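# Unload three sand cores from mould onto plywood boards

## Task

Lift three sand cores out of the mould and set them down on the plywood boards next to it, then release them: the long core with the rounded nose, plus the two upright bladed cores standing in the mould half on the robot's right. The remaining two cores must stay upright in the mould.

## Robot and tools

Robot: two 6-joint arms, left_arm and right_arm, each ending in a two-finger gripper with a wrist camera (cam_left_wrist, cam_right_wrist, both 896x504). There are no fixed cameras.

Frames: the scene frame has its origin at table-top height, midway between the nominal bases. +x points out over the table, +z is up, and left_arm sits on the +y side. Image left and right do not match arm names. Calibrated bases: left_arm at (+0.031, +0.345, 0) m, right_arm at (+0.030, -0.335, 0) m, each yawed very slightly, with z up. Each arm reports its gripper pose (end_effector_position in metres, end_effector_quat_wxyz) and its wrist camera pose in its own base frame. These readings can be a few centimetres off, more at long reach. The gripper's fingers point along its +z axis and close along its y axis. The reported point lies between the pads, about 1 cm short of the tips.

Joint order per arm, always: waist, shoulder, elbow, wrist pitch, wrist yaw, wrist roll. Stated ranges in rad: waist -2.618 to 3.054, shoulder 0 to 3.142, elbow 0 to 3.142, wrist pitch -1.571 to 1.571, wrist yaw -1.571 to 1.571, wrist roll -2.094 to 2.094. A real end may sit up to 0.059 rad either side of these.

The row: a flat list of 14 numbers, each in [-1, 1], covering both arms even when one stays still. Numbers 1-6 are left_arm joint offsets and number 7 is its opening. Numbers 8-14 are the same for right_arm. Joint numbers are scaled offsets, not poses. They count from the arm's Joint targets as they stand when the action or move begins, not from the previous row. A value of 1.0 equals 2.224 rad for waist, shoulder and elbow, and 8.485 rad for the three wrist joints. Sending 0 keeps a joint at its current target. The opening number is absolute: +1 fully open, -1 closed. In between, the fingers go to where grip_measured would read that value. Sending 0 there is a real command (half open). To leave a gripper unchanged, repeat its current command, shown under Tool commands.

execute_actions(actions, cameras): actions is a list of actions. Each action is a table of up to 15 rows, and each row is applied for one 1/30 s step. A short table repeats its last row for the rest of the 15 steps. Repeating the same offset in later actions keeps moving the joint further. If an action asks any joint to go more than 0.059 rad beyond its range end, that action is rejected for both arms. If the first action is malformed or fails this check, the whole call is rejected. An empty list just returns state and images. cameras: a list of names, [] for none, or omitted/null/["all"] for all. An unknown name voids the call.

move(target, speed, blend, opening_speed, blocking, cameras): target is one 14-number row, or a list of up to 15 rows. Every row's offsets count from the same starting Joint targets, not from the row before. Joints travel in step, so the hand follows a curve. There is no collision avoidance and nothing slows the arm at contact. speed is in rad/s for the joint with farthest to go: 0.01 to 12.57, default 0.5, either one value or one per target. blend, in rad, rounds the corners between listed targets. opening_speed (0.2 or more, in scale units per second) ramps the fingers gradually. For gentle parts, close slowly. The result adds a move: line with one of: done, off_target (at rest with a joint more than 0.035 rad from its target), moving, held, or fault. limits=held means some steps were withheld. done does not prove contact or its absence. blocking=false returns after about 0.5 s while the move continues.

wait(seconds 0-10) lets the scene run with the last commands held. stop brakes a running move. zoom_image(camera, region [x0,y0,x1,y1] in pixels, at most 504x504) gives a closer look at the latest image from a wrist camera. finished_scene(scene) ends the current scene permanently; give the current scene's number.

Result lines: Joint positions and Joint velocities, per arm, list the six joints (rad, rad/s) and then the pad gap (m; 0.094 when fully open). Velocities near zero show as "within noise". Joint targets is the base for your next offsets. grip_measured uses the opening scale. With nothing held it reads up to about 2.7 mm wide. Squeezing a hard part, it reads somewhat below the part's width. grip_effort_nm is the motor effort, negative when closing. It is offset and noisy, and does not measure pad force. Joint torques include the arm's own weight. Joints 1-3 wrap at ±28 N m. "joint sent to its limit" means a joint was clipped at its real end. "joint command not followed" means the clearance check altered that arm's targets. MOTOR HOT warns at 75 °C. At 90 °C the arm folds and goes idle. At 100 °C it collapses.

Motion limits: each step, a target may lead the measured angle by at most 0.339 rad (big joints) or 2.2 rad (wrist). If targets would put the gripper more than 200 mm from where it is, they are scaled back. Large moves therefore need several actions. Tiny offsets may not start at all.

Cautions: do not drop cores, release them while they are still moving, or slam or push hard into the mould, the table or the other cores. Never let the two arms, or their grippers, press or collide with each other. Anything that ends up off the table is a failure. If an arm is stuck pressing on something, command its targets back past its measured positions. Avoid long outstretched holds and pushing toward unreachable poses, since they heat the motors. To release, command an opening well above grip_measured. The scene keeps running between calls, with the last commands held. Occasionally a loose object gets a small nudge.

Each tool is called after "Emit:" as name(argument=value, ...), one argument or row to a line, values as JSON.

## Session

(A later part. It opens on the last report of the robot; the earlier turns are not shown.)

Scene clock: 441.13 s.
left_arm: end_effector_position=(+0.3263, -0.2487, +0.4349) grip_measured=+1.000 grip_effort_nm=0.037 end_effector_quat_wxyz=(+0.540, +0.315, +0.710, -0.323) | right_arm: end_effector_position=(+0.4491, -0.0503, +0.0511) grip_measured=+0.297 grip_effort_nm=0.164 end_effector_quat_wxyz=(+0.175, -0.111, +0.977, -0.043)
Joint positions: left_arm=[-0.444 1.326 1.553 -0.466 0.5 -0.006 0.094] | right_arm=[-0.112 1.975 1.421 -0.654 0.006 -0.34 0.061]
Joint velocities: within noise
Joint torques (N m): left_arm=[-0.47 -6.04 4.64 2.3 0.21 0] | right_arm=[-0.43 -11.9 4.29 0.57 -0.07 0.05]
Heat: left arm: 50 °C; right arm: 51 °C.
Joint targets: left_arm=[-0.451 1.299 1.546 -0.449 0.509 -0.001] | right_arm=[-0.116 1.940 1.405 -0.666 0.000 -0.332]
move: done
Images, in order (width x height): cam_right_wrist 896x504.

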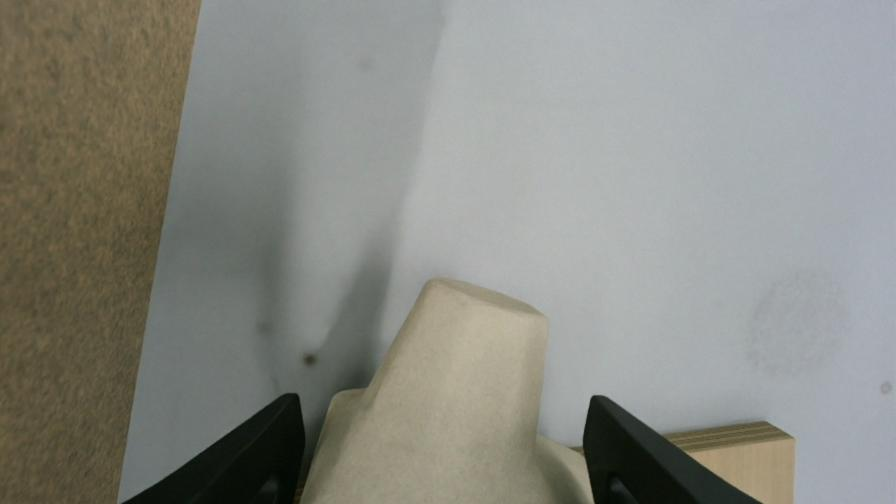

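Emit:
move(
  target=[0,0,0,0,0,0,1,0,-0.02,0.14,-0.04,0,0.0392,1],
  speed=0.4,
  cameras=["cam_right_wrist"],
)

Scene clock: 445.93 s.
left_arm: end_effector_position=(+0.3263, -0.2487, +0.4349) grip_measured=+1.000 grip_effort_nm=0.037 end_effector_quat_wxyz=(+0.540, +0.315, +0.710, -0.323) | right_arm: end_effector_position=(+0.4447, -0.0498, +0.1321) grip_measured=+0.997 grip_effort_nm=0.178 end_effector_quat_wxyz=(+0.169, +0.052, +0.984, -0.013)
Joint positions: left_arm=[-0.444 1.326 1.553 -0.466 0.5 -0.006 0.094] | right_arm=[-0.112 1.928 1.69 -0.992 0.006 -0.008 0.094]
Joint velocities: within noise
Joint torques (N m): left_arm=[-0.55 -6.02 4.67 2.31 0.18 -0.01] | right_arm=[-0.4 -11.47 7.76 0.52 -0.06 0.03]
Heat: left arm: 50 °C; right arm: 52 °C.
Joint targets: left_arm=[-0.451 1.299 1.546 -0.449 0.509 -0.001] | right_arm=[-0.116 1.896 1.716 -1.005 0.000 0.001]
move: done
Images, in order (width x height): cam_right_wrist 896x504.

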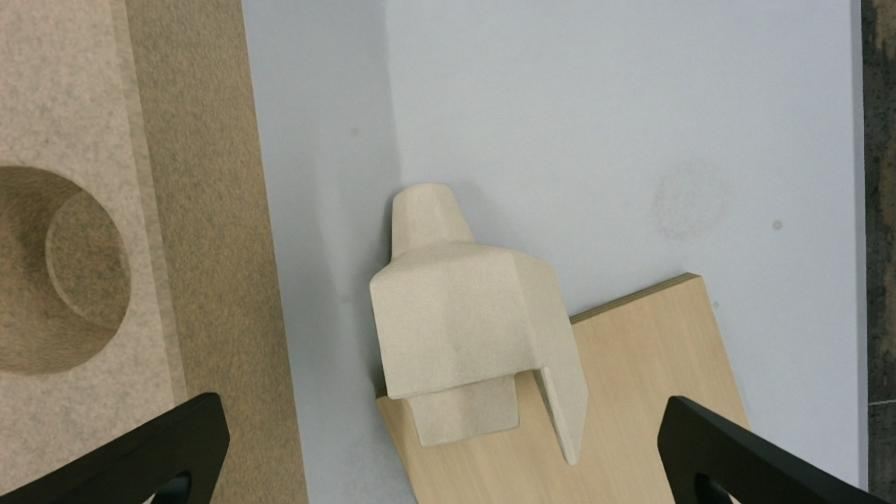

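Emit:
move(
  target=[
    [0,0,0,0,0,0,1,0.012,0.1277,0.0625,0.013,0,-0.0178,0.3],
    [0,0,0,0,0,0,1,0.012,0.1466,-0.0117,0.0354,0,-0.0178,0.3],
  ],
  speed=0.3,
  cameras=["cam_right_wrist"],
)

Scene clock: 471.60 s.
left_arm: end_effector_position=(+0.3263, -0.2487, +0.4349) grip_measured=+1.000 grip_effort_nm=0.032 end_effector_quat_wxyz=(+0.540, +0.315, +0.710, -0.323) | right_arm: end_effector_position=(+0.5000, -0.0481, +0.0318) grip_measured=+0.303 grip_effort_nm=-0.120 end_effector_quat_wxyz=(+0.167, -0.024, +0.985, -0.025)
Joint positions: left_arm=[-0.444 1.326 1.553 -0.466 0.5 -0.006 0.094] | right_arm=[-0.095 2.203 1.7 -0.728 0.009 -0.145 0.061]
Joint velocities: within noise
Joint torques (N m): left_arm=[-0.57 -6.11 4.74 2.34 0.21 0.01] | right_arm=[0.38 -9.22 4.81 0.87 -0.1 -0.1]
Heat: left arm: 51 °C; right arm: 50 °C.
Joint targets: left_arm=[-0.451 1.299 1.546 -0.449 0.509 -0.001] | right_arm=[-0.090 2.221 1.690 -0.705 0.000 -0.150]
move: done
Images, in order (width x height): cam_right_wrist 896x504.

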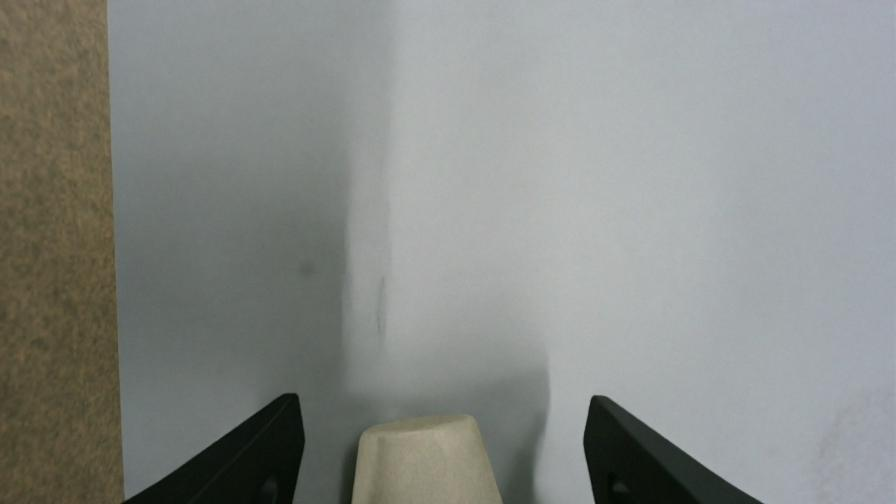

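Emit:
move(
  target=[0,0,0,0,0,0,1,0.003,0.0054,-0.018,0.0041,0,0,0.3],
  speed=0.15,
  cameras=[],
)

Emit:
move(
  target=[0,0,0,0,0,0,1,0,0,0,0,0,0,-0.6],
  opening_speed=0.4,
  cameras=["cam_right_wrist"],
)

Scene clock: 476.87 s.
left_arm: end_effector_position=(+0.3263, -0.2487, +0.4349) grip_measured=+1.000 grip_effort_nm=0.037 end_effector_quat_wxyz=(+0.540, +0.315, +0.710, -0.323) | right_arm: end_effector_position=(+0.5016, -0.0491, +0.0252) grip_measured=+0.303 grip_effort_nm=-0.125 end_effector_quat_wxyz=(+0.175, -0.025, +0.984, -0.028)
Joint positions: left_arm=[-0.444 1.326 1.553 -0.466 0.5 -0.006 0.094] | right_arm=[-0.095 2.203 1.667 -0.678 0.013 -0.148 0.061]
Joint velocities: within noise
Joint torques (N m): left_arm=[-0.49 -6.08 4.7 2.31 0.21 0.01] | right_arm=[1.02 -8.28 4.21 0.74 -0.13 -0.07]
Heat: left arm: 51 °C; right arm: 49 °C.
Joint targets: left_arm=[-0.451 1.299 1.546 -0.449 0.509 -0.001] | right_arm=[-0.083 2.233 1.650 -0.670 0.000 -0.150]
move: done
No camera images: "cameras" was empty.

Scene clock: 479.33 s.
left_arm: end_effector_position=(+0.3263, -0.2487, +0.4349) grip_measured=+1.000 grip_effort_nm=0.032 end_effector_quat_wxyz=(+0.540, +0.315, +0.710, -0.323) | right_arm: end_effector_position=(+0.5025, -0.0520, +0.0251) grip_measured=+0.105 grip_effort_nm=-1.004 end_effector_quat_wxyz=(+0.176, -0.025, +0.983, -0.036)
Joint positions: left_arm=[-0.444 1.326 1.553 -0.466 0.5 -0.006 0.094] | right_arm=[-0.095 2.205 1.667 -0.672 0.029 -0.152 0.052]
Joint velocities: within noise
Joint torques (N m): left_arm=[-0.51 -6.05 4.72 2.3 0.2 0.02] | right_arm=[1.01 -8.39 4.25 0.7 -0.28 -0.03]
Heat: left arm: 51 °C; right arm: 48 °C.
Joint targets: left_arm=[-0.451 1.299 1.546 -0.449 0.509 -0.001] | right_arm=[-0.083 2.234 1.650 -0.670 0.000 -0.151]
move: done
Images, in order (width x height): cam_right_wrist 896x504.

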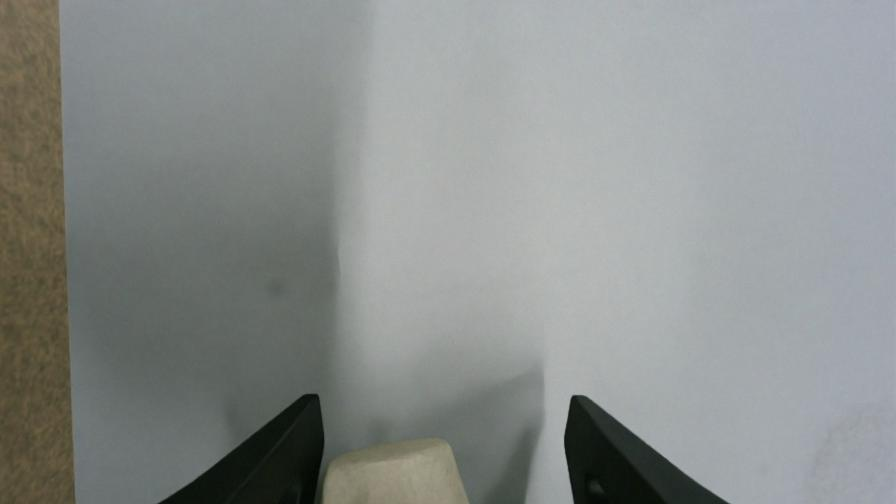

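Emit:
move(
  target=[0,0,0,0,0,0,1,0,0,0,0,0,0,0.3],
  opening_speed=0.8,
  cameras=[],
)

Emit:
move(
  target=[0,0,0,0,0,0,1,0.004,0.022,0.025,0.0015,0,0,0.3],
  speed=0.15,
  cameras=["cam_right_wrist"],
)

Emit:
move(
  target=[0,0,0,0,0,0,1,0,0,0,0,0,0,-0.6],
  opening_speed=0.4,
  cameras=["cam_right_wrist"],
)

Scene clock: 487.93 s.
left_arm: end_effector_position=(+0.3263, -0.2487, +0.4349) grip_measured=+1.000 grip_effort_nm=0.022 end_effector_quat_wxyz=(+0.540, +0.315, +0.710, -0.323) | right_arm: end_effector_position=(+0.5024, -0.0492, +0.0234) grip_measured=+0.297 grip_effort_nm=0.168 end_effector_quat_wxyz=(+0.175, -0.028, +0.984, -0.032)
Joint positions: left_arm=[-0.444 1.326 1.553 -0.466 0.5 -0.006 0.094] | right_arm=[-0.092 2.208 1.667 -0.672 0.021 -0.152 0.061]
Joint velocities: within noise
Joint torques (N m): left_arm=[-0.44 -6.02 4.7 2.33 0.19 0] | right_arm=[0.79 -8.68 4.26 0.7 -0.21 -0.02]
Heat: left arm: 51 °C; right arm: 47 °C.
Joint targets: left_arm=[-0.451 1.299 1.546 -0.449 0.509 -0.001] | right_arm=[-0.083 2.234 1.650 -0.670 0.000 -0.151]
move: done
No camera images: "cameras" was empty.

Scene clock: 488.73 s.
left_arm: end_effector_position=(+0.3263, -0.2487, +0.4349) grip_measured=+1.000 grip_effort_nm=0.027 end_effector_quat_wxyz=(+0.540, +0.315, +0.710, -0.323) | right_arm: end_effector_position=(+0.5112, -0.0463, +0.0186) grip_measured=+0.297 grip_effort_nm=0.164 end_effector_quat_wxyz=(+0.180, -0.031, +0.983, -0.028)
Joint positions: left_arm=[-0.444 1.326 1.553 -0.466 0.5 -0.006 0.094] | right_arm=[-0.088 2.239 1.697 -0.662 0.013 -0.152 0.061]
Joint velocities: within noise
Joint torques (N m): left_arm=[-0.54 -6.17 4.7 2.3 0.22 0] | right_arm=[1.14 -7.51 6.19 0.72 -0.13 -0.02]
Heat: left arm: 51 °C; right arm: 47 °C.
Joint targets: left_arm=[-0.451 1.299 1.546 -0.449 0.509 -0.001] | right_arm=[-0.074 2.283 1.706 -0.657 0.000 -0.151]
move: off_target (right_arm); right_arm: the shoulder is farthest, 0.044 rad from its target
Images, in order (width x height): cam_right_wrist 896x504.

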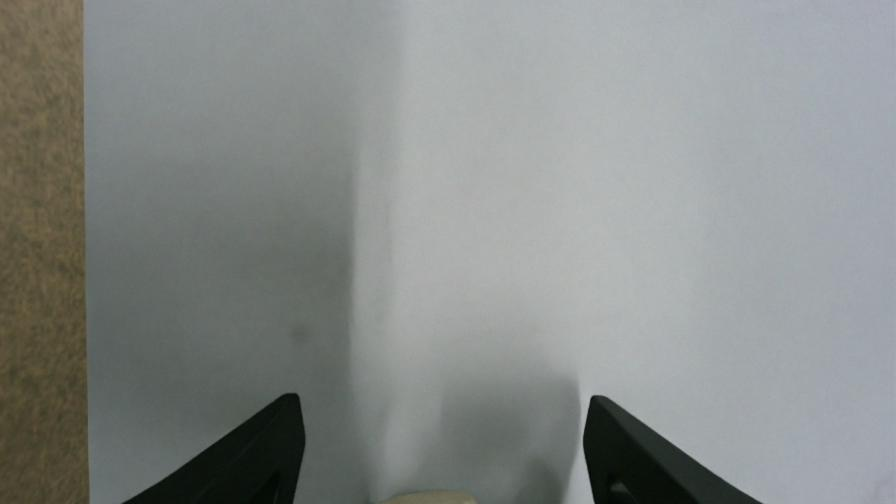

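Scene clock: 491.20 s.
left_arm: end_effector_position=(+0.3263, -0.2487, +0.4349) grip_measured=+1.000 grip_effort_nm=0.032 end_effector_quat_wxyz=(+0.540, +0.315, +0.710, -0.323) | right_arm: end_effector_position=(+0.5131, -0.0477, +0.0188) grip_measured=+0.033 grip_effort_nm=-1.004 end_effector_quat_wxyz=(+0.183, -0.032, +0.982, -0.034)
Joint positions: left_arm=[-0.444 1.326 1.553 -0.466 0.5 -0.006 0.094] | right_arm=[-0.087 2.241 1.697 -0.652 0.023 -0.155 0.049]
Joint velocities: within noise
Joint torques (N m): left_arm=[-0.47 -6.13 4.72 2.32 0.23 0.02] | right_arm=[1.11 -7.68 6.22 0.65 -0.22 0.02]
Heat: left arm: 51 °C; right arm: 47 °C.
Joint targets: left_arm=[-0.451 1.299 1.546 -0.449 0.509 -0.001] | right_arm=[-0.074 2.282 1.706 -0.657 0.000 -0.150]
move: off_target (right_arm); right_arm: the shoulder is farthest, 0.042 rad from its target
Images, in order (width x height): cam_right_wrist 896x504.

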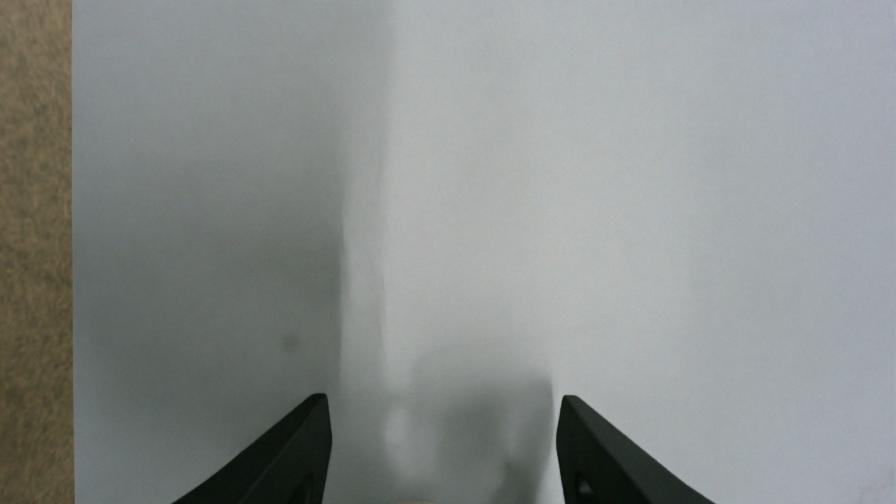

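Emit:
move(
  target=[0,0,0,0,0,0,1,0,0,0,0,0,0,0.3],
  opening_speed=0.8,
  cameras=[],
)

Emit:
move(
  target=[0,0,0,0,0,0,1,-0.008,0.065,0.3417,-0.1,0,0,0.3],
  speed=0.4,
  cameras=["cam_right_wrist"],
)

Scene clock: 500.00 s.
left_arm: end_effector_position=(+0.3263, -0.2487, +0.4349) grip_measured=+1.000 grip_effort_nm=0.032 end_effector_quat_wxyz=(+0.540, +0.315, +0.710, -0.323) | right_arm: end_effector_position=(+0.5140, -0.0466, +0.0190) grip_measured=+0.297 grip_effort_nm=0.188 end_effector_quat_wxyz=(+0.185, -0.032, +0.982, -0.031)
Joint positions: left_arm=[-0.444 1.326 1.553 -0.466 0.5 -0.006 0.094] | right_arm=[-0.087 2.241 1.697 -0.649 0.016 -0.154 0.061]
Joint velocities: within noise
Joint torques (N m): left_arm=[-0.53 -6.11 4.7 2.33 0.22 0.02] | right_arm=[1.1 -7.69 6.17 0.63 -0.16 0]
Heat: left arm: 51 °C; right arm: 48 °C.
Joint targets: left_arm=[-0.451 1.299 1.546 -0.449 0.509 -0.001] | right_arm=[-0.074 2.282 1.706 -0.657 0.000 -0.150]
move: off_target (right_arm); right_arm: the shoulder is farthest, 0.041 rad from its target
No camera images: "cameras" was empty.

Scene clock: 502.87 s.
left_arm: end_effector_position=(+0.3263, -0.2487, +0.4349) grip_measured=+1.000 grip_effort_nm=0.032 end_effector_quat_wxyz=(+0.540, +0.315, +0.710, -0.323) | right_arm: end_effector_position=(+0.4851, -0.0410, +0.1163) grip_measured=+0.297 grip_effort_nm=0.178 end_effector_quat_wxyz=(+0.056, -0.035, +0.998, -0.010)
Joint positions: left_arm=[-0.444 1.326 1.553 -0.466 0.5 -0.006 0.094] | right_arm=[-0.084 2.408 2.439 -1.489 0.006 -0.154 0.061]
Joint velocities: within noise
Joint torques (N m): left_arm=[-0.47 -6.02 4.75 2.3 0.23 0] | right_arm=[-0.69 -9.98 7.23 0.15 -0.06 0]
Heat: left arm: 51 °C; right arm: 48 °C.
Joint targets: left_arm=[-0.451 1.299 1.546 -0.449 0.509 -0.001] | right_arm=[-0.092 2.427 2.466 -1.506 0.000 -0.150]
move: done
Images, in order (width x height): cam_right_wrist 896x504.

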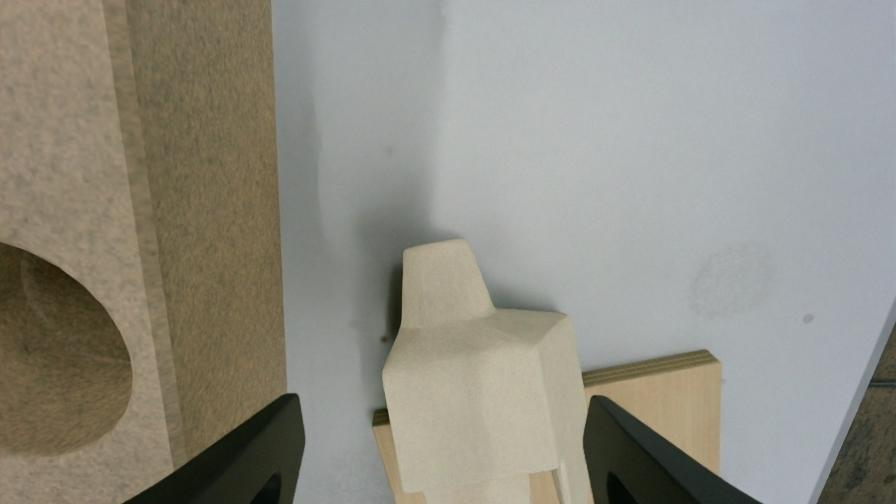

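Emit:
move(
  target=[0,0,0,0,0,0,1,0.01,0.0103,-0.161,0.0402,0,-0.0206,0.3],
  speed=0.2,
  cameras=["cam_right_wrist"],
)

Scene clock: 513.20 s.
left_arm: end_effector_position=(+0.3263, -0.2487, +0.4349) grip_measured=+1.000 grip_effort_nm=0.027 end_effector_quat_wxyz=(+0.540, +0.315, +0.710, -0.323) | right_arm: end_effector_position=(+0.4899, -0.0392, +0.0280) grip_measured=+0.297 grip_effort_nm=0.168 end_effector_quat_wxyz=(+0.041, -0.119, +0.992, -0.012)
Joint positions: left_arm=[-0.444 1.326 1.553 -0.466 0.5 -0.006 0.094] | right_arm=[-0.079 2.425 2.119 -1.18 0.008 -0.318 0.061]
Joint velocities: within noise
Joint torques (N m): left_arm=[-0.42 -6.11 4.7 2.31 0.21 -0.01] | right_arm=[0.8 -9.77 4.46 0.37 -0.09 -0.12]
Heat: left arm: 51 °C; right arm: 50 °C.
Joint targets: left_arm=[-0.451 1.299 1.546 -0.449 0.509 -0.001] | right_arm=[-0.069 2.450 2.108 -1.165 0.000 -0.325]
move: done
Images, in order (width x height): cam_right_wrist 896x504.

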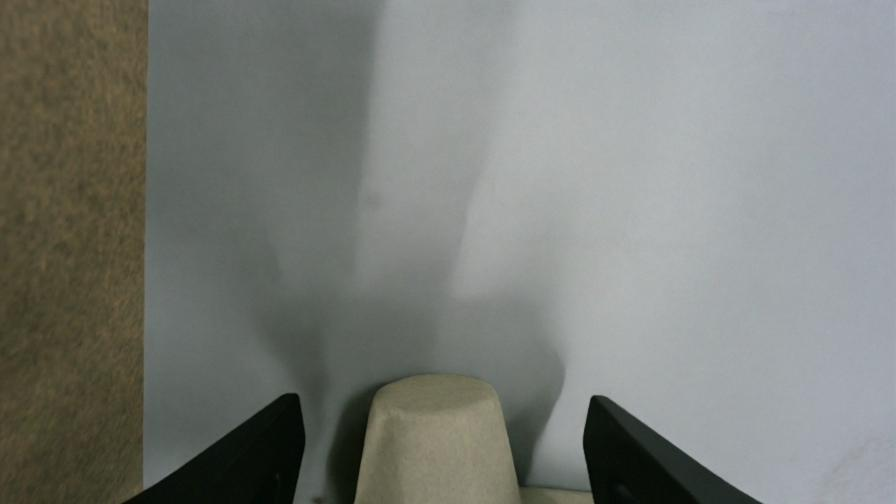

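Emit:
move(
  target=[0,0,0,0,0,0,1,0,0,-0.0112,0.002,0,0,0.3],
  speed=0.15,
  cameras=[],
)

Emit:
move(
  target=[0,0,0,0,0,0,1,0,0,0,0,0,0,-0.6],
  opening_speed=0.4,
  cameras=["cam_right_wrist"],
)

Scene clock: 516.87 s.
left_arm: end_effector_position=(+0.3263, -0.2487, +0.4349) grip_measured=+1.000 grip_effort_nm=0.037 end_effector_quat_wxyz=(+0.540, +0.315, +0.710, -0.323) | right_arm: end_effector_position=(+0.4908, -0.0395, +0.0227) grip_measured=+0.297 grip_effort_nm=0.168 end_effector_quat_wxyz=(+0.043, -0.120, +0.992, -0.014)
Joint positions: left_arm=[-0.444 1.326 1.553 -0.466 0.5 -0.006 0.094] | right_arm=[-0.079 2.425 2.098 -1.154 0.01 -0.321 0.061]
Joint velocities: within noise
Joint torques (N m): left_arm=[-0.43 -6.08 4.72 2.32 0.2 0.02] | right_arm=[0.81 -9.78 4.26 0.31 -0.11 -0.08]
Heat: left arm: 51 °C; right arm: 50 °C.
Joint targets: left_arm=[-0.451 1.299 1.546 -0.449 0.509 -0.001] | right_arm=[-0.069 2.450 2.083 -1.148 0.000 -0.325]
move: done
No camera images: "cameras" was empty.

Scene clock: 519.33 s.
left_arm: end_effector_position=(+0.3263, -0.2487, +0.4349) grip_measured=+1.000 grip_effort_nm=0.027 end_effector_quat_wxyz=(+0.540, +0.315, +0.710, -0.323) | right_arm: end_effector_position=(+0.4940, -0.0424, +0.0230) grip_measured=+0.054 grip_effort_nm=-1.004 end_effector_quat_wxyz=(+0.048, -0.123, +0.991, -0.023)
Joint positions: left_arm=[-0.444 1.326 1.553 -0.466 0.5 -0.006 0.094] | right_arm=[-0.079 2.425 2.097 -1.14 0.025 -0.327 0.05]
Joint velocities: within noise
Joint torques (N m): left_arm=[-0.49 -6.08 4.7 2.31 0.2 0.01] | right_arm=[0.79 -9.78 4.26 0.2 -0.23 -0.02]
Heat: left arm: 51 °C; right arm: 51 °C.
Joint targets: left_arm=[-0.451 1.299 1.546 -0.449 0.509 -0.001] | right_arm=[-0.069 2.450 2.083 -1.148 0.000 -0.325]
move: done
Images, in order (width x height): cam_right_wrist 896x504.

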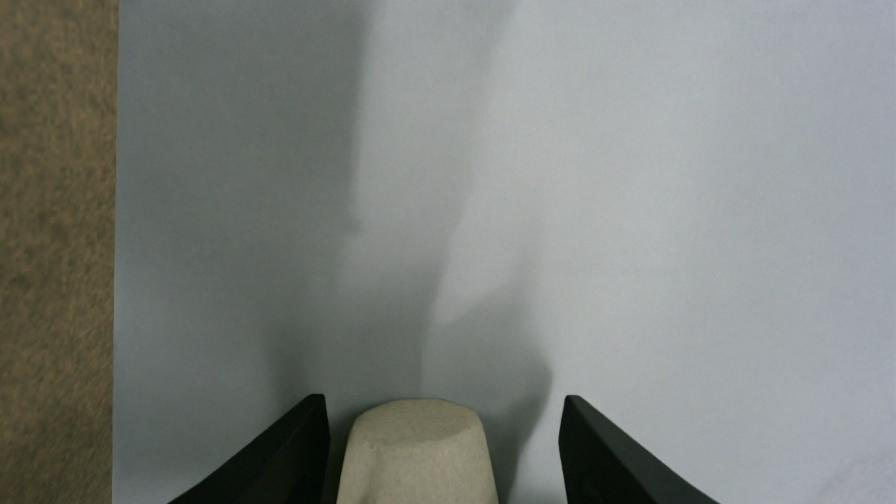

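Emit:
move(
  target=[0,0,0,0,0,0,1,0,0,0,0,0,0,1],
  opening_speed=1.0,
  cameras=[],
)

Emit:
move(
  target=[
    [0,0,0,0,0,0,1,0,0,0.157,-0.041,0,0,1],
    [0,0,0,0,0,0,1,0.1434,-0.3822,-0.0823,-0.0061,0,0.0383,1],
    [0,0,0,0,0,0,1,0.2909,-0.3555,-0.5502,0.2001,0.0495,0.0506,1],
  ],
  speed=0.6,
  blend=0.1,
)

Scene clock: 565.47 s.
left_arm: end_effector_position=(+0.3263, -0.2487, +0.4349) grip_measured=+1.000 grip_effort_nm=0.027 end_effector_quat_wxyz=(+0.540, +0.315, +0.710, -0.323) | right_arm: end_effector_position=(+0.4913, -0.0482, +0.0184) grip_measured=+0.996 grip_effort_nm=0.227 end_effector_quat_wxyz=(+0.042, -0.114, +0.992, -0.022)
Joint positions: left_arm=[-0.444 1.326 1.553 -0.465 0.5 -0.006 0.094] | right_arm=[-0.09 2.431 2.091 -1.139 0.027 -0.32 0.094]
Joint velocities: within noise
Joint torques (N m): left_arm=[-0.5 -6.04 4.72 2.32 0.21 0.01] | right_arm=[1.77 -10.28 4.68 0.18 -0.25 -0.09]
Heat: left arm: 51 °C; right arm: 53 °C.
Joint targets: left_arm=[-0.451 1.299 1.546 -0.449 0.509 -0.001] | right_arm=[-0.069 2.450 2.083 -1.148 0.000 -0.325]
move: done
No camera images: "cameras" was empty.

Scene clock: 571.23 s.
left_arm: end_effector_position=(+0.3263, -0.2487, +0.4349) grip_measured=+1.000 grip_effort_nm=0.032 end_effector_quat_wxyz=(+0.540, +0.315, +0.710, -0.323) | right_arm: end_effector_position=(+0.4437, +0.2011, +0.1901) grip_measured=+0.997 grip_effort_nm=0.173 end_effector_quat_wxyz=(+0.615, -0.063, +0.785, +0.038)
Joint positions: left_arm=[-0.444 1.326 1.553 -0.465 0.5 -0.006 0.094] | right_arm=[0.572 1.65 0.866 0.518 0.416 0.091 0.094]
Joint velocities: within noise
Joint torques (N m): left_arm=[-0.49 -6 4.71 2.31 0.22 0.01] | right_arm=[0.49 -6 5.26 1.77 0.1 0.1]
Heat: left arm: 52 °C; right arm: 52 °C.
Joint targets: left_arm=[-0.451 1.299 1.546 -0.449 0.509 -0.001] | right_arm=[0.578 1.659 0.859 0.550 0.420 0.104]
move: done

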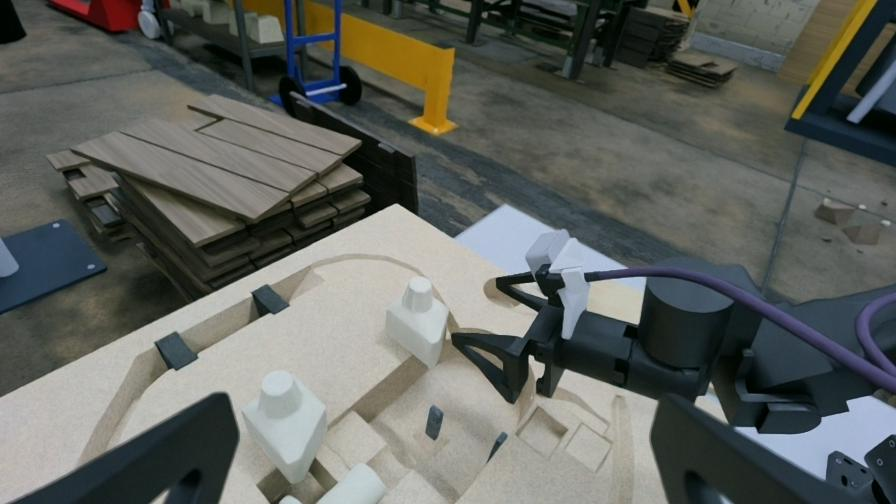

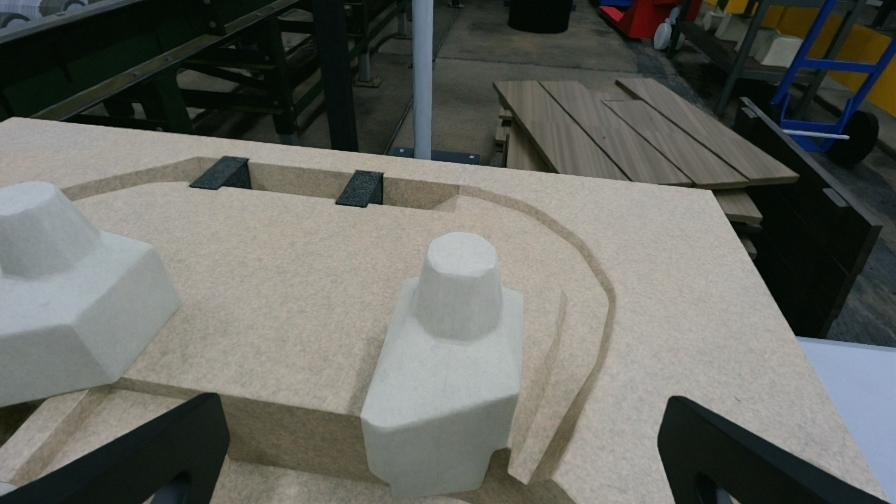

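Emit:
move(
  target=[0,0,0,0,0,0,1,-0.0252,0.1129,0.0724,0.013,0,0,1],
  speed=0.3,
  cameras=["cam_right_wrist"],
)

Scene clock: 581.50 s.
left_arm: end_effector_position=(+0.3263, -0.2487, +0.4349) grip_measured=+1.000 grip_effort_nm=0.032 end_effector_quat_wxyz=(+0.540, +0.315, +0.710, -0.323) | right_arm: end_effector_position=(+0.4914, +0.2034, +0.1477) grip_measured=+0.997 grip_effort_nm=0.178 end_effector_quat_wxyz=(+0.611, -0.047, +0.790, +0.021)
Joint positions: left_arm=[-0.444 1.326 1.553 -0.465 0.5 -0.006 0.094] | right_arm=[0.527 1.899 0.989 0.63 0.418 0.091 0.094]
Joint velocities: within noise
Joint torques (N m): left_arm=[-0.4 -6.13 4.72 2.31 0.22 0] | right_arm=[-0.69 -7.45 7.9 1.74 0.06 0.11]
Heat: left arm: 52 °C; right arm: 49 °C.
Joint targets: left_arm=[-0.451 1.299 1.546 -0.449 0.509 -0.001] | right_arm=[0.521 1.910 1.020 0.661 0.420 0.104]
move: done
Images, in order (width x height): cam_right_wrist 896x504.

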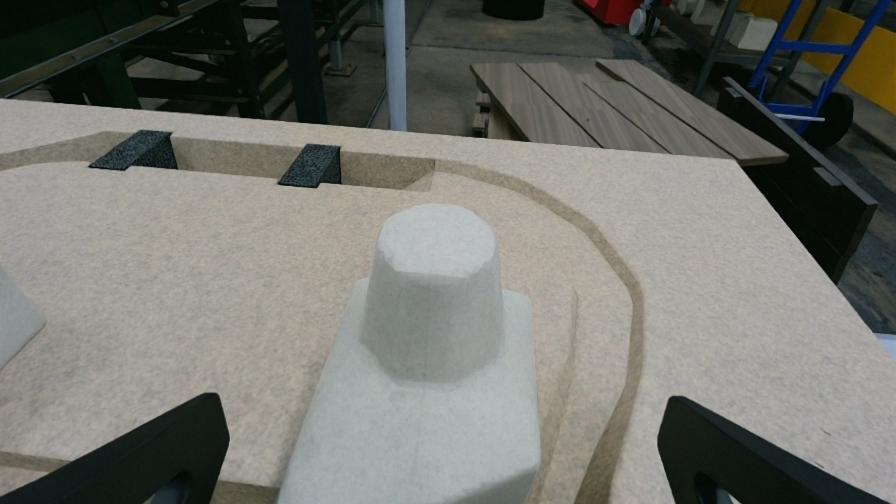

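Emit:
move(
  target=[
    [0,0,0,0,0,0,1,0,0,0.0247,-0.0035,0,0,1],
    [0,0,0,0,0,0,1,-0.0076,0.036,0.071,-0.0048,0,0,1],
  ],
  speed=0.2,
  cameras=["cam_right_wrist"],
)

Scene clock: 593.90 s.
left_arm: end_effector_position=(+0.3263, -0.2487, +0.4349) grip_measured=+1.000 grip_effort_nm=0.022 end_effector_quat_wxyz=(+0.540, +0.315, +0.710, -0.323) | right_arm: end_effector_position=(+0.5252, +0.2129, +0.1745) grip_measured=+0.997 grip_effort_nm=0.178 end_effector_quat_wxyz=(+0.638, -0.030, +0.769, +0.030)
Joint positions: left_arm=[-0.444 1.326 1.553 -0.465 0.5 -0.006 0.094] | right_arm=[0.511 1.975 1.148 0.623 0.418 0.091 0.094]
Joint velocities: within noise
Joint torques (N m): left_arm=[-0.5 -6.08 4.68 2.3 0.22 0] | right_arm=[-0.66 -7.95 8.08 1.44 0.04 0.11]
Heat: left arm: 52 °C; right arm: 49 °C.
Joint targets: left_arm=[-0.451 1.299 1.546 -0.449 0.509 -0.001] | right_arm=[0.505 1.990 1.178 0.620 0.420 0.104]
move: done
Images, in order (width x height): cam_right_wrist 896x504.

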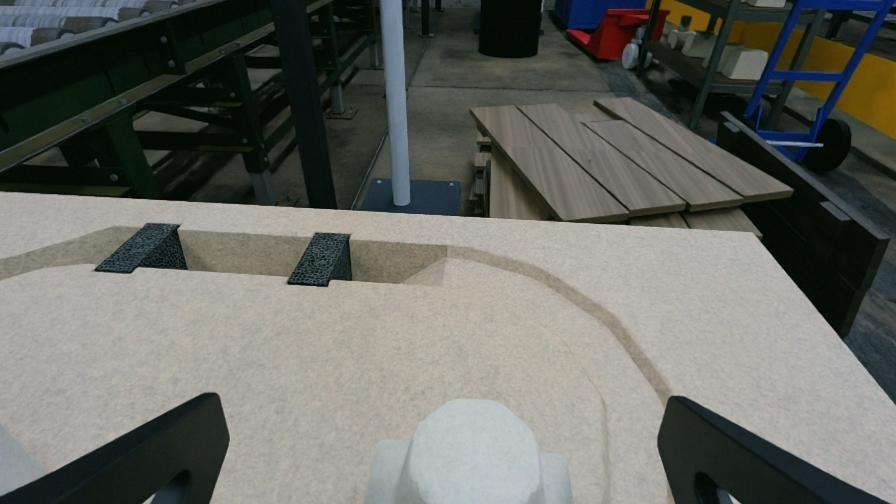

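Emit:
move(
  target=[0,0,0,0,0,0,1,-0.005,0.0099,-0.0261,0.0014,0,0,1],
  speed=0.15,
  cameras=["cam_right_wrist"],
)

Scene clock: 601.80 s.
left_arm: end_effector_position=(+0.3263, -0.2487, +0.4349) grip_measured=+1.000 grip_effort_nm=0.027 end_effector_quat_wxyz=(+0.540, +0.315, +0.710, -0.323) | right_arm: end_effector_position=(+0.5249, +0.2056, +0.1525) grip_measured=+0.997 grip_effort_nm=0.178 end_effector_quat_wxyz=(+0.622, -0.032, +0.782, +0.018)
Joint positions: left_arm=[-0.444 1.326 1.553 -0.465 0.5 -0.006 0.094] | right_arm=[0.5 1.999 1.127 0.622 0.418 0.091 0.094]
Joint velocities: within noise
Joint torques (N m): left_arm=[-0.54 -6.12 4.68 2.32 0.22 -0.01] | right_arm=[-0.61 -8.2 5 1.57 0.06 0.1]
Heat: left arm: 52 °C; right arm: 48 °C.
Joint targets: left_arm=[-0.451 1.299 1.546 -0.449 0.509 -0.001] | right_arm=[0.494 2.012 1.120 0.631 0.420 0.104]
move: done
Images, in order (width x height): cam_right_wrist 896x504.

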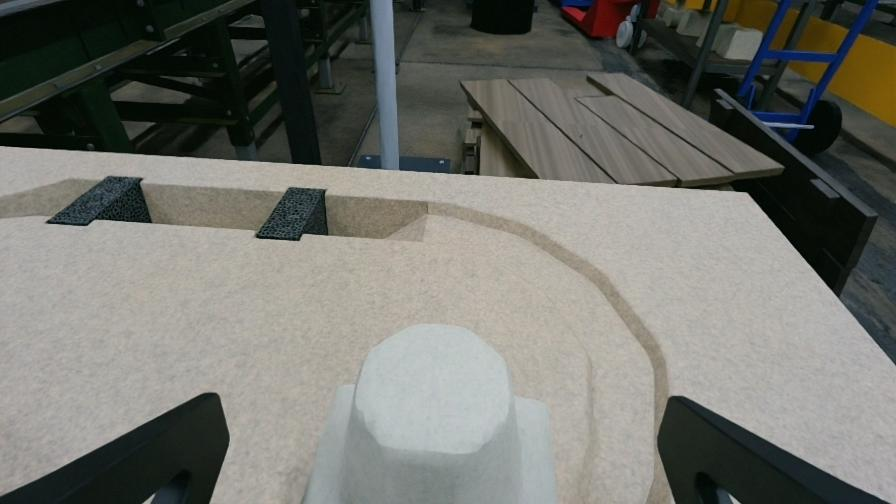

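Emit:
move(
  target=[0,0,0,0,0,0,1,0,-0.006,0.025,0.001,0,0,1],
  speed=0.15,
  cameras=[],
)

Emit:
move(
  target=[0,0,0,0,0,0,1,0,0,0,0,0,0,-0.52],
  opening_speed=0.5,
  cameras=["cam_right_wrist"],
)

Scene clock: 608.77 s.
left_arm: end_effector_position=(+0.3263, -0.2487, +0.4349) grip_measured=+1.000 grip_effort_nm=0.022 end_effector_quat_wxyz=(+0.540, +0.315, +0.710, -0.323) | right_arm: end_effector_position=(+0.5286, +0.2077, +0.1615) grip_measured=+0.997 grip_effort_nm=0.178 end_effector_quat_wxyz=(+0.629, -0.029, +0.776, +0.022)
Joint positions: left_arm=[-0.444 1.326 1.553 -0.465 0.5 -0.006 0.094] | right_arm=[0.5 1.999 1.148 0.622 0.418 0.091 0.094]
Joint velocities: within noise
Joint torques (N m): left_arm=[-0.51 -6.11 4.71 2.3 0.21 0.02] | right_arm=[-0.62 -9.21 7.8 1.66 0.06 0.1]
Heat: left arm: 52 °C; right arm: 49 °C.
Joint targets: left_arm=[-0.451 1.299 1.546 -0.449 0.509 -0.001] | right_arm=[0.494 1.999 1.176 0.640 0.420 0.104]
move: done
No camera images: "cameras" was empty.

Scene clock: 612.03 s.
left_arm: end_effector_position=(+0.3263, -0.2487, +0.4349) grip_measured=+1.000 grip_effort_nm=0.022 end_effector_quat_wxyz=(+0.540, +0.315, +0.710, -0.323) | right_arm: end_effector_position=(+0.5287, +0.2073, +0.1616) grip_measured=-0.312 grip_effort_nm=-1.004 end_effector_quat_wxyz=(+0.629, -0.028, +0.776, +0.022)
Joint positions: left_arm=[-0.444 1.326 1.553 -0.465 0.5 -0.006 0.094] | right_arm=[0.5 1.999 1.148 0.622 0.42 0.093 0.032]
Joint velocities: within noise
Joint torques (N m): left_arm=[-0.49 -6.05 4.67 2.29 0.2 0.01] | right_arm=[-0.61 -9.25 7.79 1.66 0.04 0.08]
Heat: left arm: 52 °C; right arm: 49 °C.
Joint targets: left_arm=[-0.451 1.299 1.546 -0.449 0.509 -0.001] | right_arm=[0.494 1.999 1.176 0.640 0.420 0.104]
move: done
Images, in order (width x height): cam_right_wrist 896x504.

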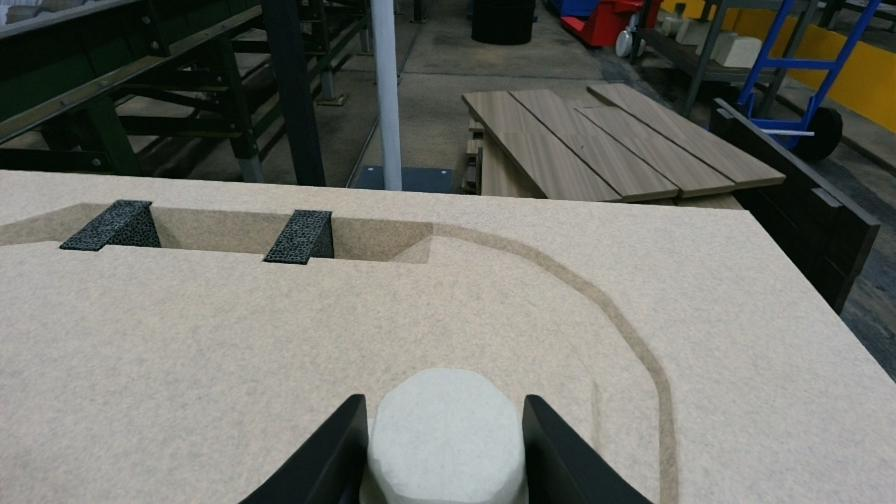

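Emit:
move(
  target=[
    [0,0,0,0,0,0,1,0,-0.0445,0.0301,-0.0092,0,0,-0.52],
    [0,0,0,0,0,0,1,0,-0.076,0.0674,-0.0212,0,0,-0.52],
  ],
  speed=0.15,
  blend=0.01,
)

Scene clock: 624.03 s.
left_arm: end_effector_position=(+0.3263, -0.2487, +0.4349) grip_measured=+1.000 grip_effort_nm=0.022 end_effector_quat_wxyz=(+0.540, +0.315, +0.710, -0.323) | right_arm: end_effector_position=(+0.5301, +0.2082, +0.2256) grip_measured=-0.313 grip_effort_nm=-0.999 end_effector_quat_wxyz=(+0.631, -0.027, +0.775, +0.023)
Joint positions: left_arm=[-0.444 1.326 1.553 -0.465 0.5 -0.006 0.094] | right_arm=[0.5 1.89 1.275 0.392 0.42 0.094 0.032]
Joint velocities: within noise
Joint torques (N m): left_arm=[-0.5 -6.02 4.77 2.31 0.23 -0.01] | right_arm=[-0.58 -13.98 10.15 2.11 0.05 0.07]
Heat: left arm: 52 °C; right arm: 52 °C.
Joint targets: left_arm=[-0.451 1.299 1.546 -0.449 0.509 -0.001] | right_arm=[0.494 1.830 1.325 0.460 0.420 0.104]
move: off_target (right_arm); right_arm: the wrist pitch is farthest, 0.068 rad from its target

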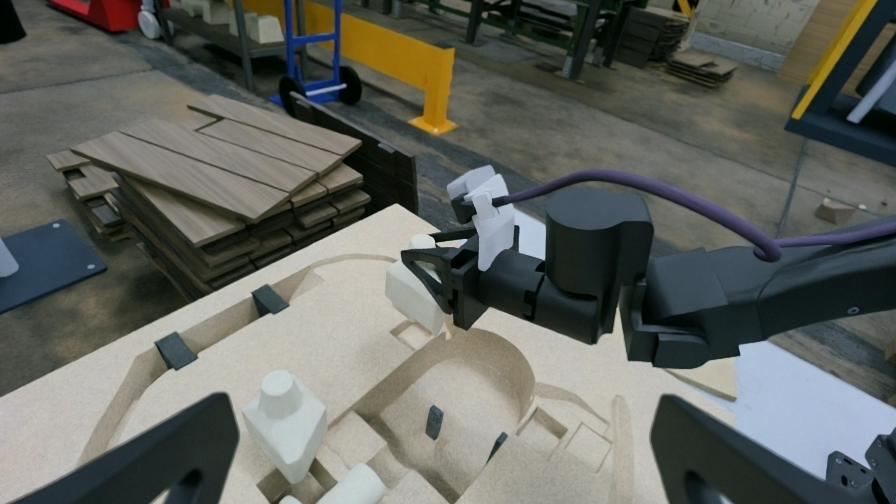

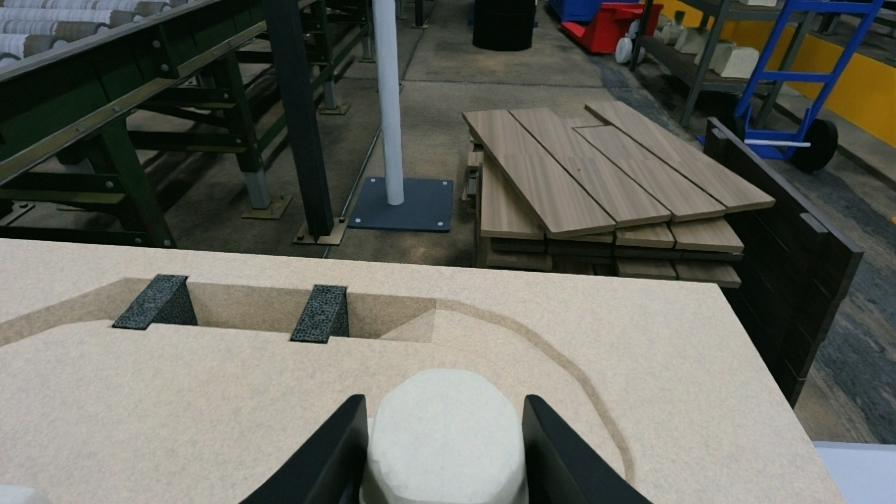

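Emit:
move(
  target=[
    [0,0,0,0,0,0,1,0,-0.1709,0.0562,-0.0695,0,0,-0.52],
    [0,0,0,0,0,0,1,-0.3921,-0.1529,0.1394,-0.198,-0.0495,-0.0123,-0.52],
    [0,0,0,0,0,0,1,-0.3921,0.0585,0.2091,-0.2345,-0.0495,-0.0123,-0.52],
  ],
  speed=0.5,
  blend=0.08,
  cameras=["cam_right_wrist"],
)

Scene clock: 652.67 s.
left_arm: end_effector_position=(+0.3263, -0.2487, +0.4349) grip_measured=+1.000 grip_effort_nm=0.037 end_effector_quat_wxyz=(+0.540, +0.315, +0.710, -0.323) | right_arm: end_effector_position=(+0.3183, -0.1247, +0.1233) grip_measured=-0.313 grip_effort_nm=-1.009 end_effector_quat_wxyz=(-0.063, +0.189, +0.980, +0.009)
Joint positions: left_arm=[-0.444 1.326 1.553 -0.465 0.5 -0.006 0.094] | right_arm=[-0.374 1.965 1.755 -1.487 0.005 0.007 0.032]
Joint velocities: within noise
Joint torques (N m): left_arm=[-0.57 -6.13 4.74 2.3 0.21 0.03] | right_arm=[-0.44 -8.79 7.84 -0.48 -0.06 -0.12]
Heat: left arm: 52 °C; right arm: 52 °C.
Joint targets: left_arm=[-0.451 1.299 1.546 -0.449 0.509 -0.001] | right_arm=[-0.379 1.960 1.791 -1.529 0.000 0.000]
move: off_target (right_arm); right_arm: the wrist pitch is farthest, 0.042 rad from its target
Images, in order (width x height): cam_right_wrist 896x504.

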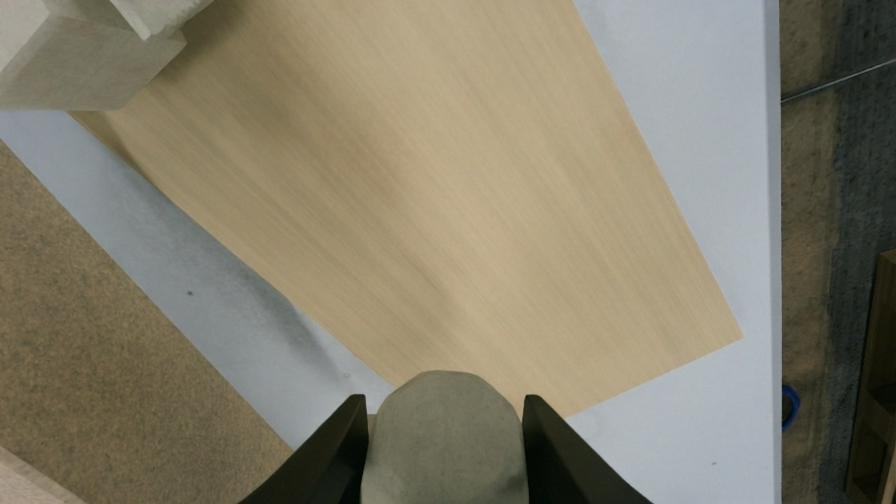

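Emit:
move(
  target=[
    [0,0,0,0,0,0,1,0,0.0382,-0.0544,0.0176,0,0,-0.52],
    [0,0,0,0,0,0,1,0,0.0427,-0.0746,0.024,0,0,-0.52],
  ],
  speed=0.15,
  cameras=["cam_right_wrist"],
)

Scene clock: 667.50 s.
left_arm: end_effector_position=(+0.3263, -0.2487, +0.4349) grip_measured=+1.000 grip_effort_nm=0.022 end_effector_quat_wxyz=(+0.540, +0.315, +0.710, -0.323) | right_arm: end_effector_position=(+0.3241, -0.1269, +0.0618) grip_measured=-0.313 grip_effort_nm=-1.009 end_effector_quat_wxyz=(-0.083, +0.188, +0.979, +0.013)
Joint positions: left_arm=[-0.444 1.326 1.553 -0.465 0.5 -0.006 0.094] | right_arm=[-0.374 2.05 1.626 -1.315 0.005 0.007 0.032]
Joint velocities: within noise
Joint torques (N m): left_arm=[-0.47 -6.06 4.62 2.33 0.22 0.01] | right_arm=[-0.44 -8.57 4.72 -0.26 -0.06 -0.12]
Heat: left arm: 52 °C; right arm: 52 °C.
Joint targets: left_arm=[-0.451 1.299 1.546 -0.449 0.509 -0.001] | right_arm=[-0.379 2.055 1.625 -1.326 0.000 0.000]
move: done
Images, in order (width x height): cam_right_wrist 896x504.

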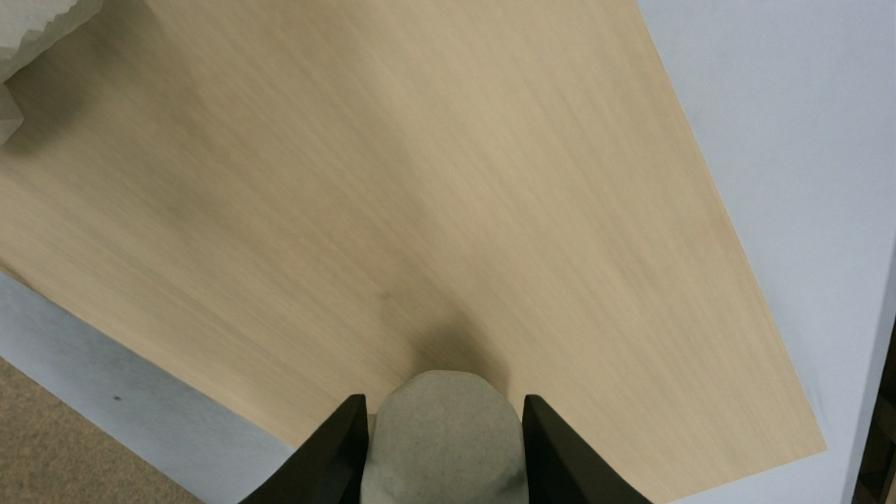

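Emit:
move(
  target=[0,0,0,0,0,0,1,0,0.004,-0.0125,0.003,0,0,-0.52],
  speed=0.08,
  cameras=["cam_right_wrist"],
)

Emit:
move(
  target=[0,0,0,0,0,0,1,0,0.004,-0.0125,0.003,0,0,-0.52],
  speed=0.08,
  cameras=["cam_right_wrist"],
)

Scene clock: 671.23 s.
left_arm: end_effector_position=(+0.3263, -0.2487, +0.4349) grip_measured=+1.000 grip_effort_nm=0.027 end_effector_quat_wxyz=(+0.540, +0.315, +0.710, -0.323) | right_arm: end_effector_position=(+0.3220, -0.1261, +0.0524) grip_measured=-0.313 grip_effort_nm=-1.009 end_effector_quat_wxyz=(-0.088, +0.188, +0.978, +0.014)
Joint positions: left_arm=[-0.444 1.326 1.553 -0.465 0.5 -0.006 0.094] | right_arm=[-0.374 2.059 1.599 -1.289 0.005 0.007 0.032]
Joint velocities: within noise
Joint torques (N m): left_arm=[-0.44 -6.09 4.74 2.3 0.22 0] | right_arm=[-0.43 -8.51 4.62 -0.29 -0.05 -0.12]
Heat: left arm: 52 °C; right arm: 52 °C.
Joint targets: left_arm=[-0.451 1.299 1.546 -0.449 0.509 -0.001] | right_arm=[-0.379 2.064 1.597 -1.300 0.000 0.000]
move: done
Images, in order (width x height): cam_right_wrist 896x504.

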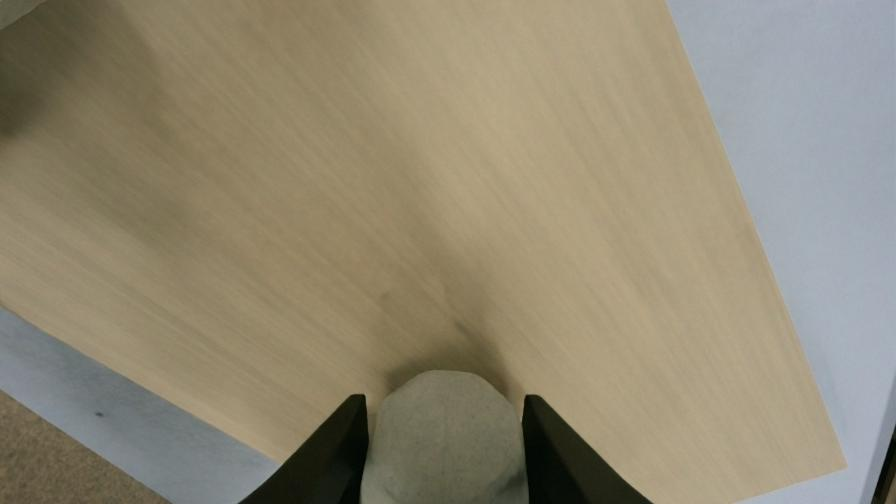

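Scene clock: 671.97 s.
left_arm: end_effector_position=(+0.3263, -0.2487, +0.4349) grip_measured=+1.000 grip_effort_nm=0.037 end_effector_quat_wxyz=(+0.540, +0.315, +0.710, -0.323) | right_arm: end_effector_position=(+0.3188, -0.1249, +0.0433) grip_measured=-0.313 grip_effort_nm=-1.004 end_effector_quat_wxyz=(-0.094, +0.188, +0.978, +0.015)
Joint positions: left_arm=[-0.444 1.326 1.553 -0.465 0.5 -0.006 0.094] | right_arm=[-0.374 2.067 1.572 -1.267 0.005 0.007 0.032]
Joint velocities: within noise
Joint torques (N m): left_arm=[-0.53 -6.09 4.71 2.32 0.22 -0.01] | right_arm=[-0.47 -8.44 4.51 -0.29 -0.06 -0.12]
Heat: left arm: 52 °C; right arm: 52 °C.
Joint targets: left_arm=[-0.451 1.299 1.546 -0.449 0.509 -0.001] | right_arm=[-0.379 2.073 1.569 -1.275 0.000 0.000]
move: done
Images, in order (width x height): cam_right_wrist 896x504.

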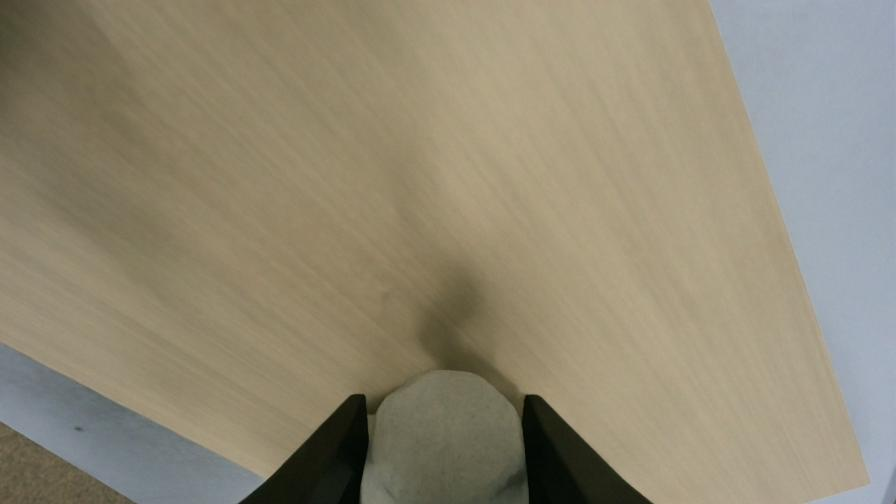

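Emit:
move(
  target=[0,0,0,0,0,0,1,0,0.003,-0.0095,0.0026,0,0,-0.52],
  speed=0.06,
  cameras=["cam_right_wrist"],
)

Scene clock: 674.37 s.
left_arm: end_effector_position=(+0.3263, -0.2487, +0.4349) grip_measured=+1.000 grip_effort_nm=0.027 end_effector_quat_wxyz=(+0.540, +0.315, +0.710, -0.323) | right_arm: end_effector_position=(+0.3200, -0.1240, +0.0404) grip_measured=-0.313 grip_effort_nm=-1.004 end_effector_quat_wxyz=(-0.091, +0.188, +0.978, +0.018)
Joint positions: left_arm=[-0.444 1.326 1.553 -0.465 0.5 -0.006 0.094] | right_arm=[-0.374 2.067 1.561 -1.25 -0.002 0.007 0.032]
Joint velocities: within noise
Joint torques (N m): left_arm=[-0.5 -6.09 4.6 2.29 0.22 0] | right_arm=[-0.46 -7.94 3.74 -0.22 0.02 -0.12]
Heat: left arm: 52 °C; right arm: 52 °C.
Joint targets: left_arm=[-0.451 1.299 1.546 -0.449 0.509 -0.001] | right_arm=[-0.379 2.080 1.548 -1.253 0.000 0.000]
move: done
Images, in order (width x height): cam_right_wrist 896x504.

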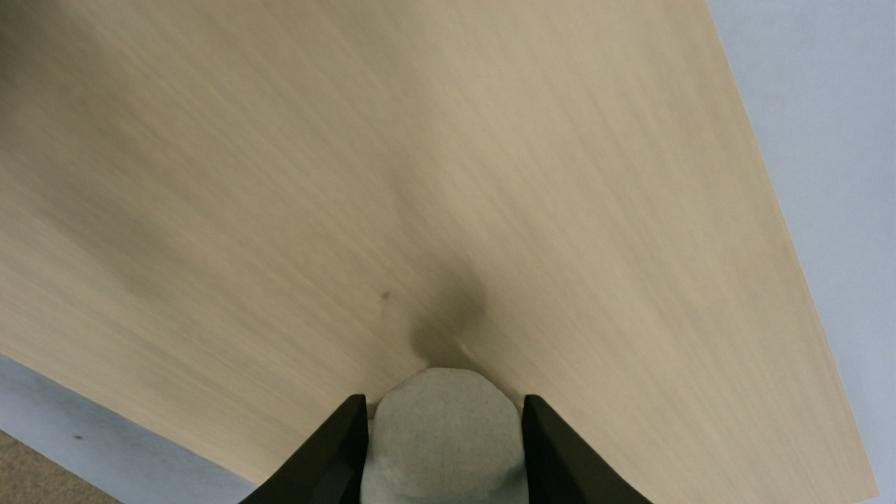

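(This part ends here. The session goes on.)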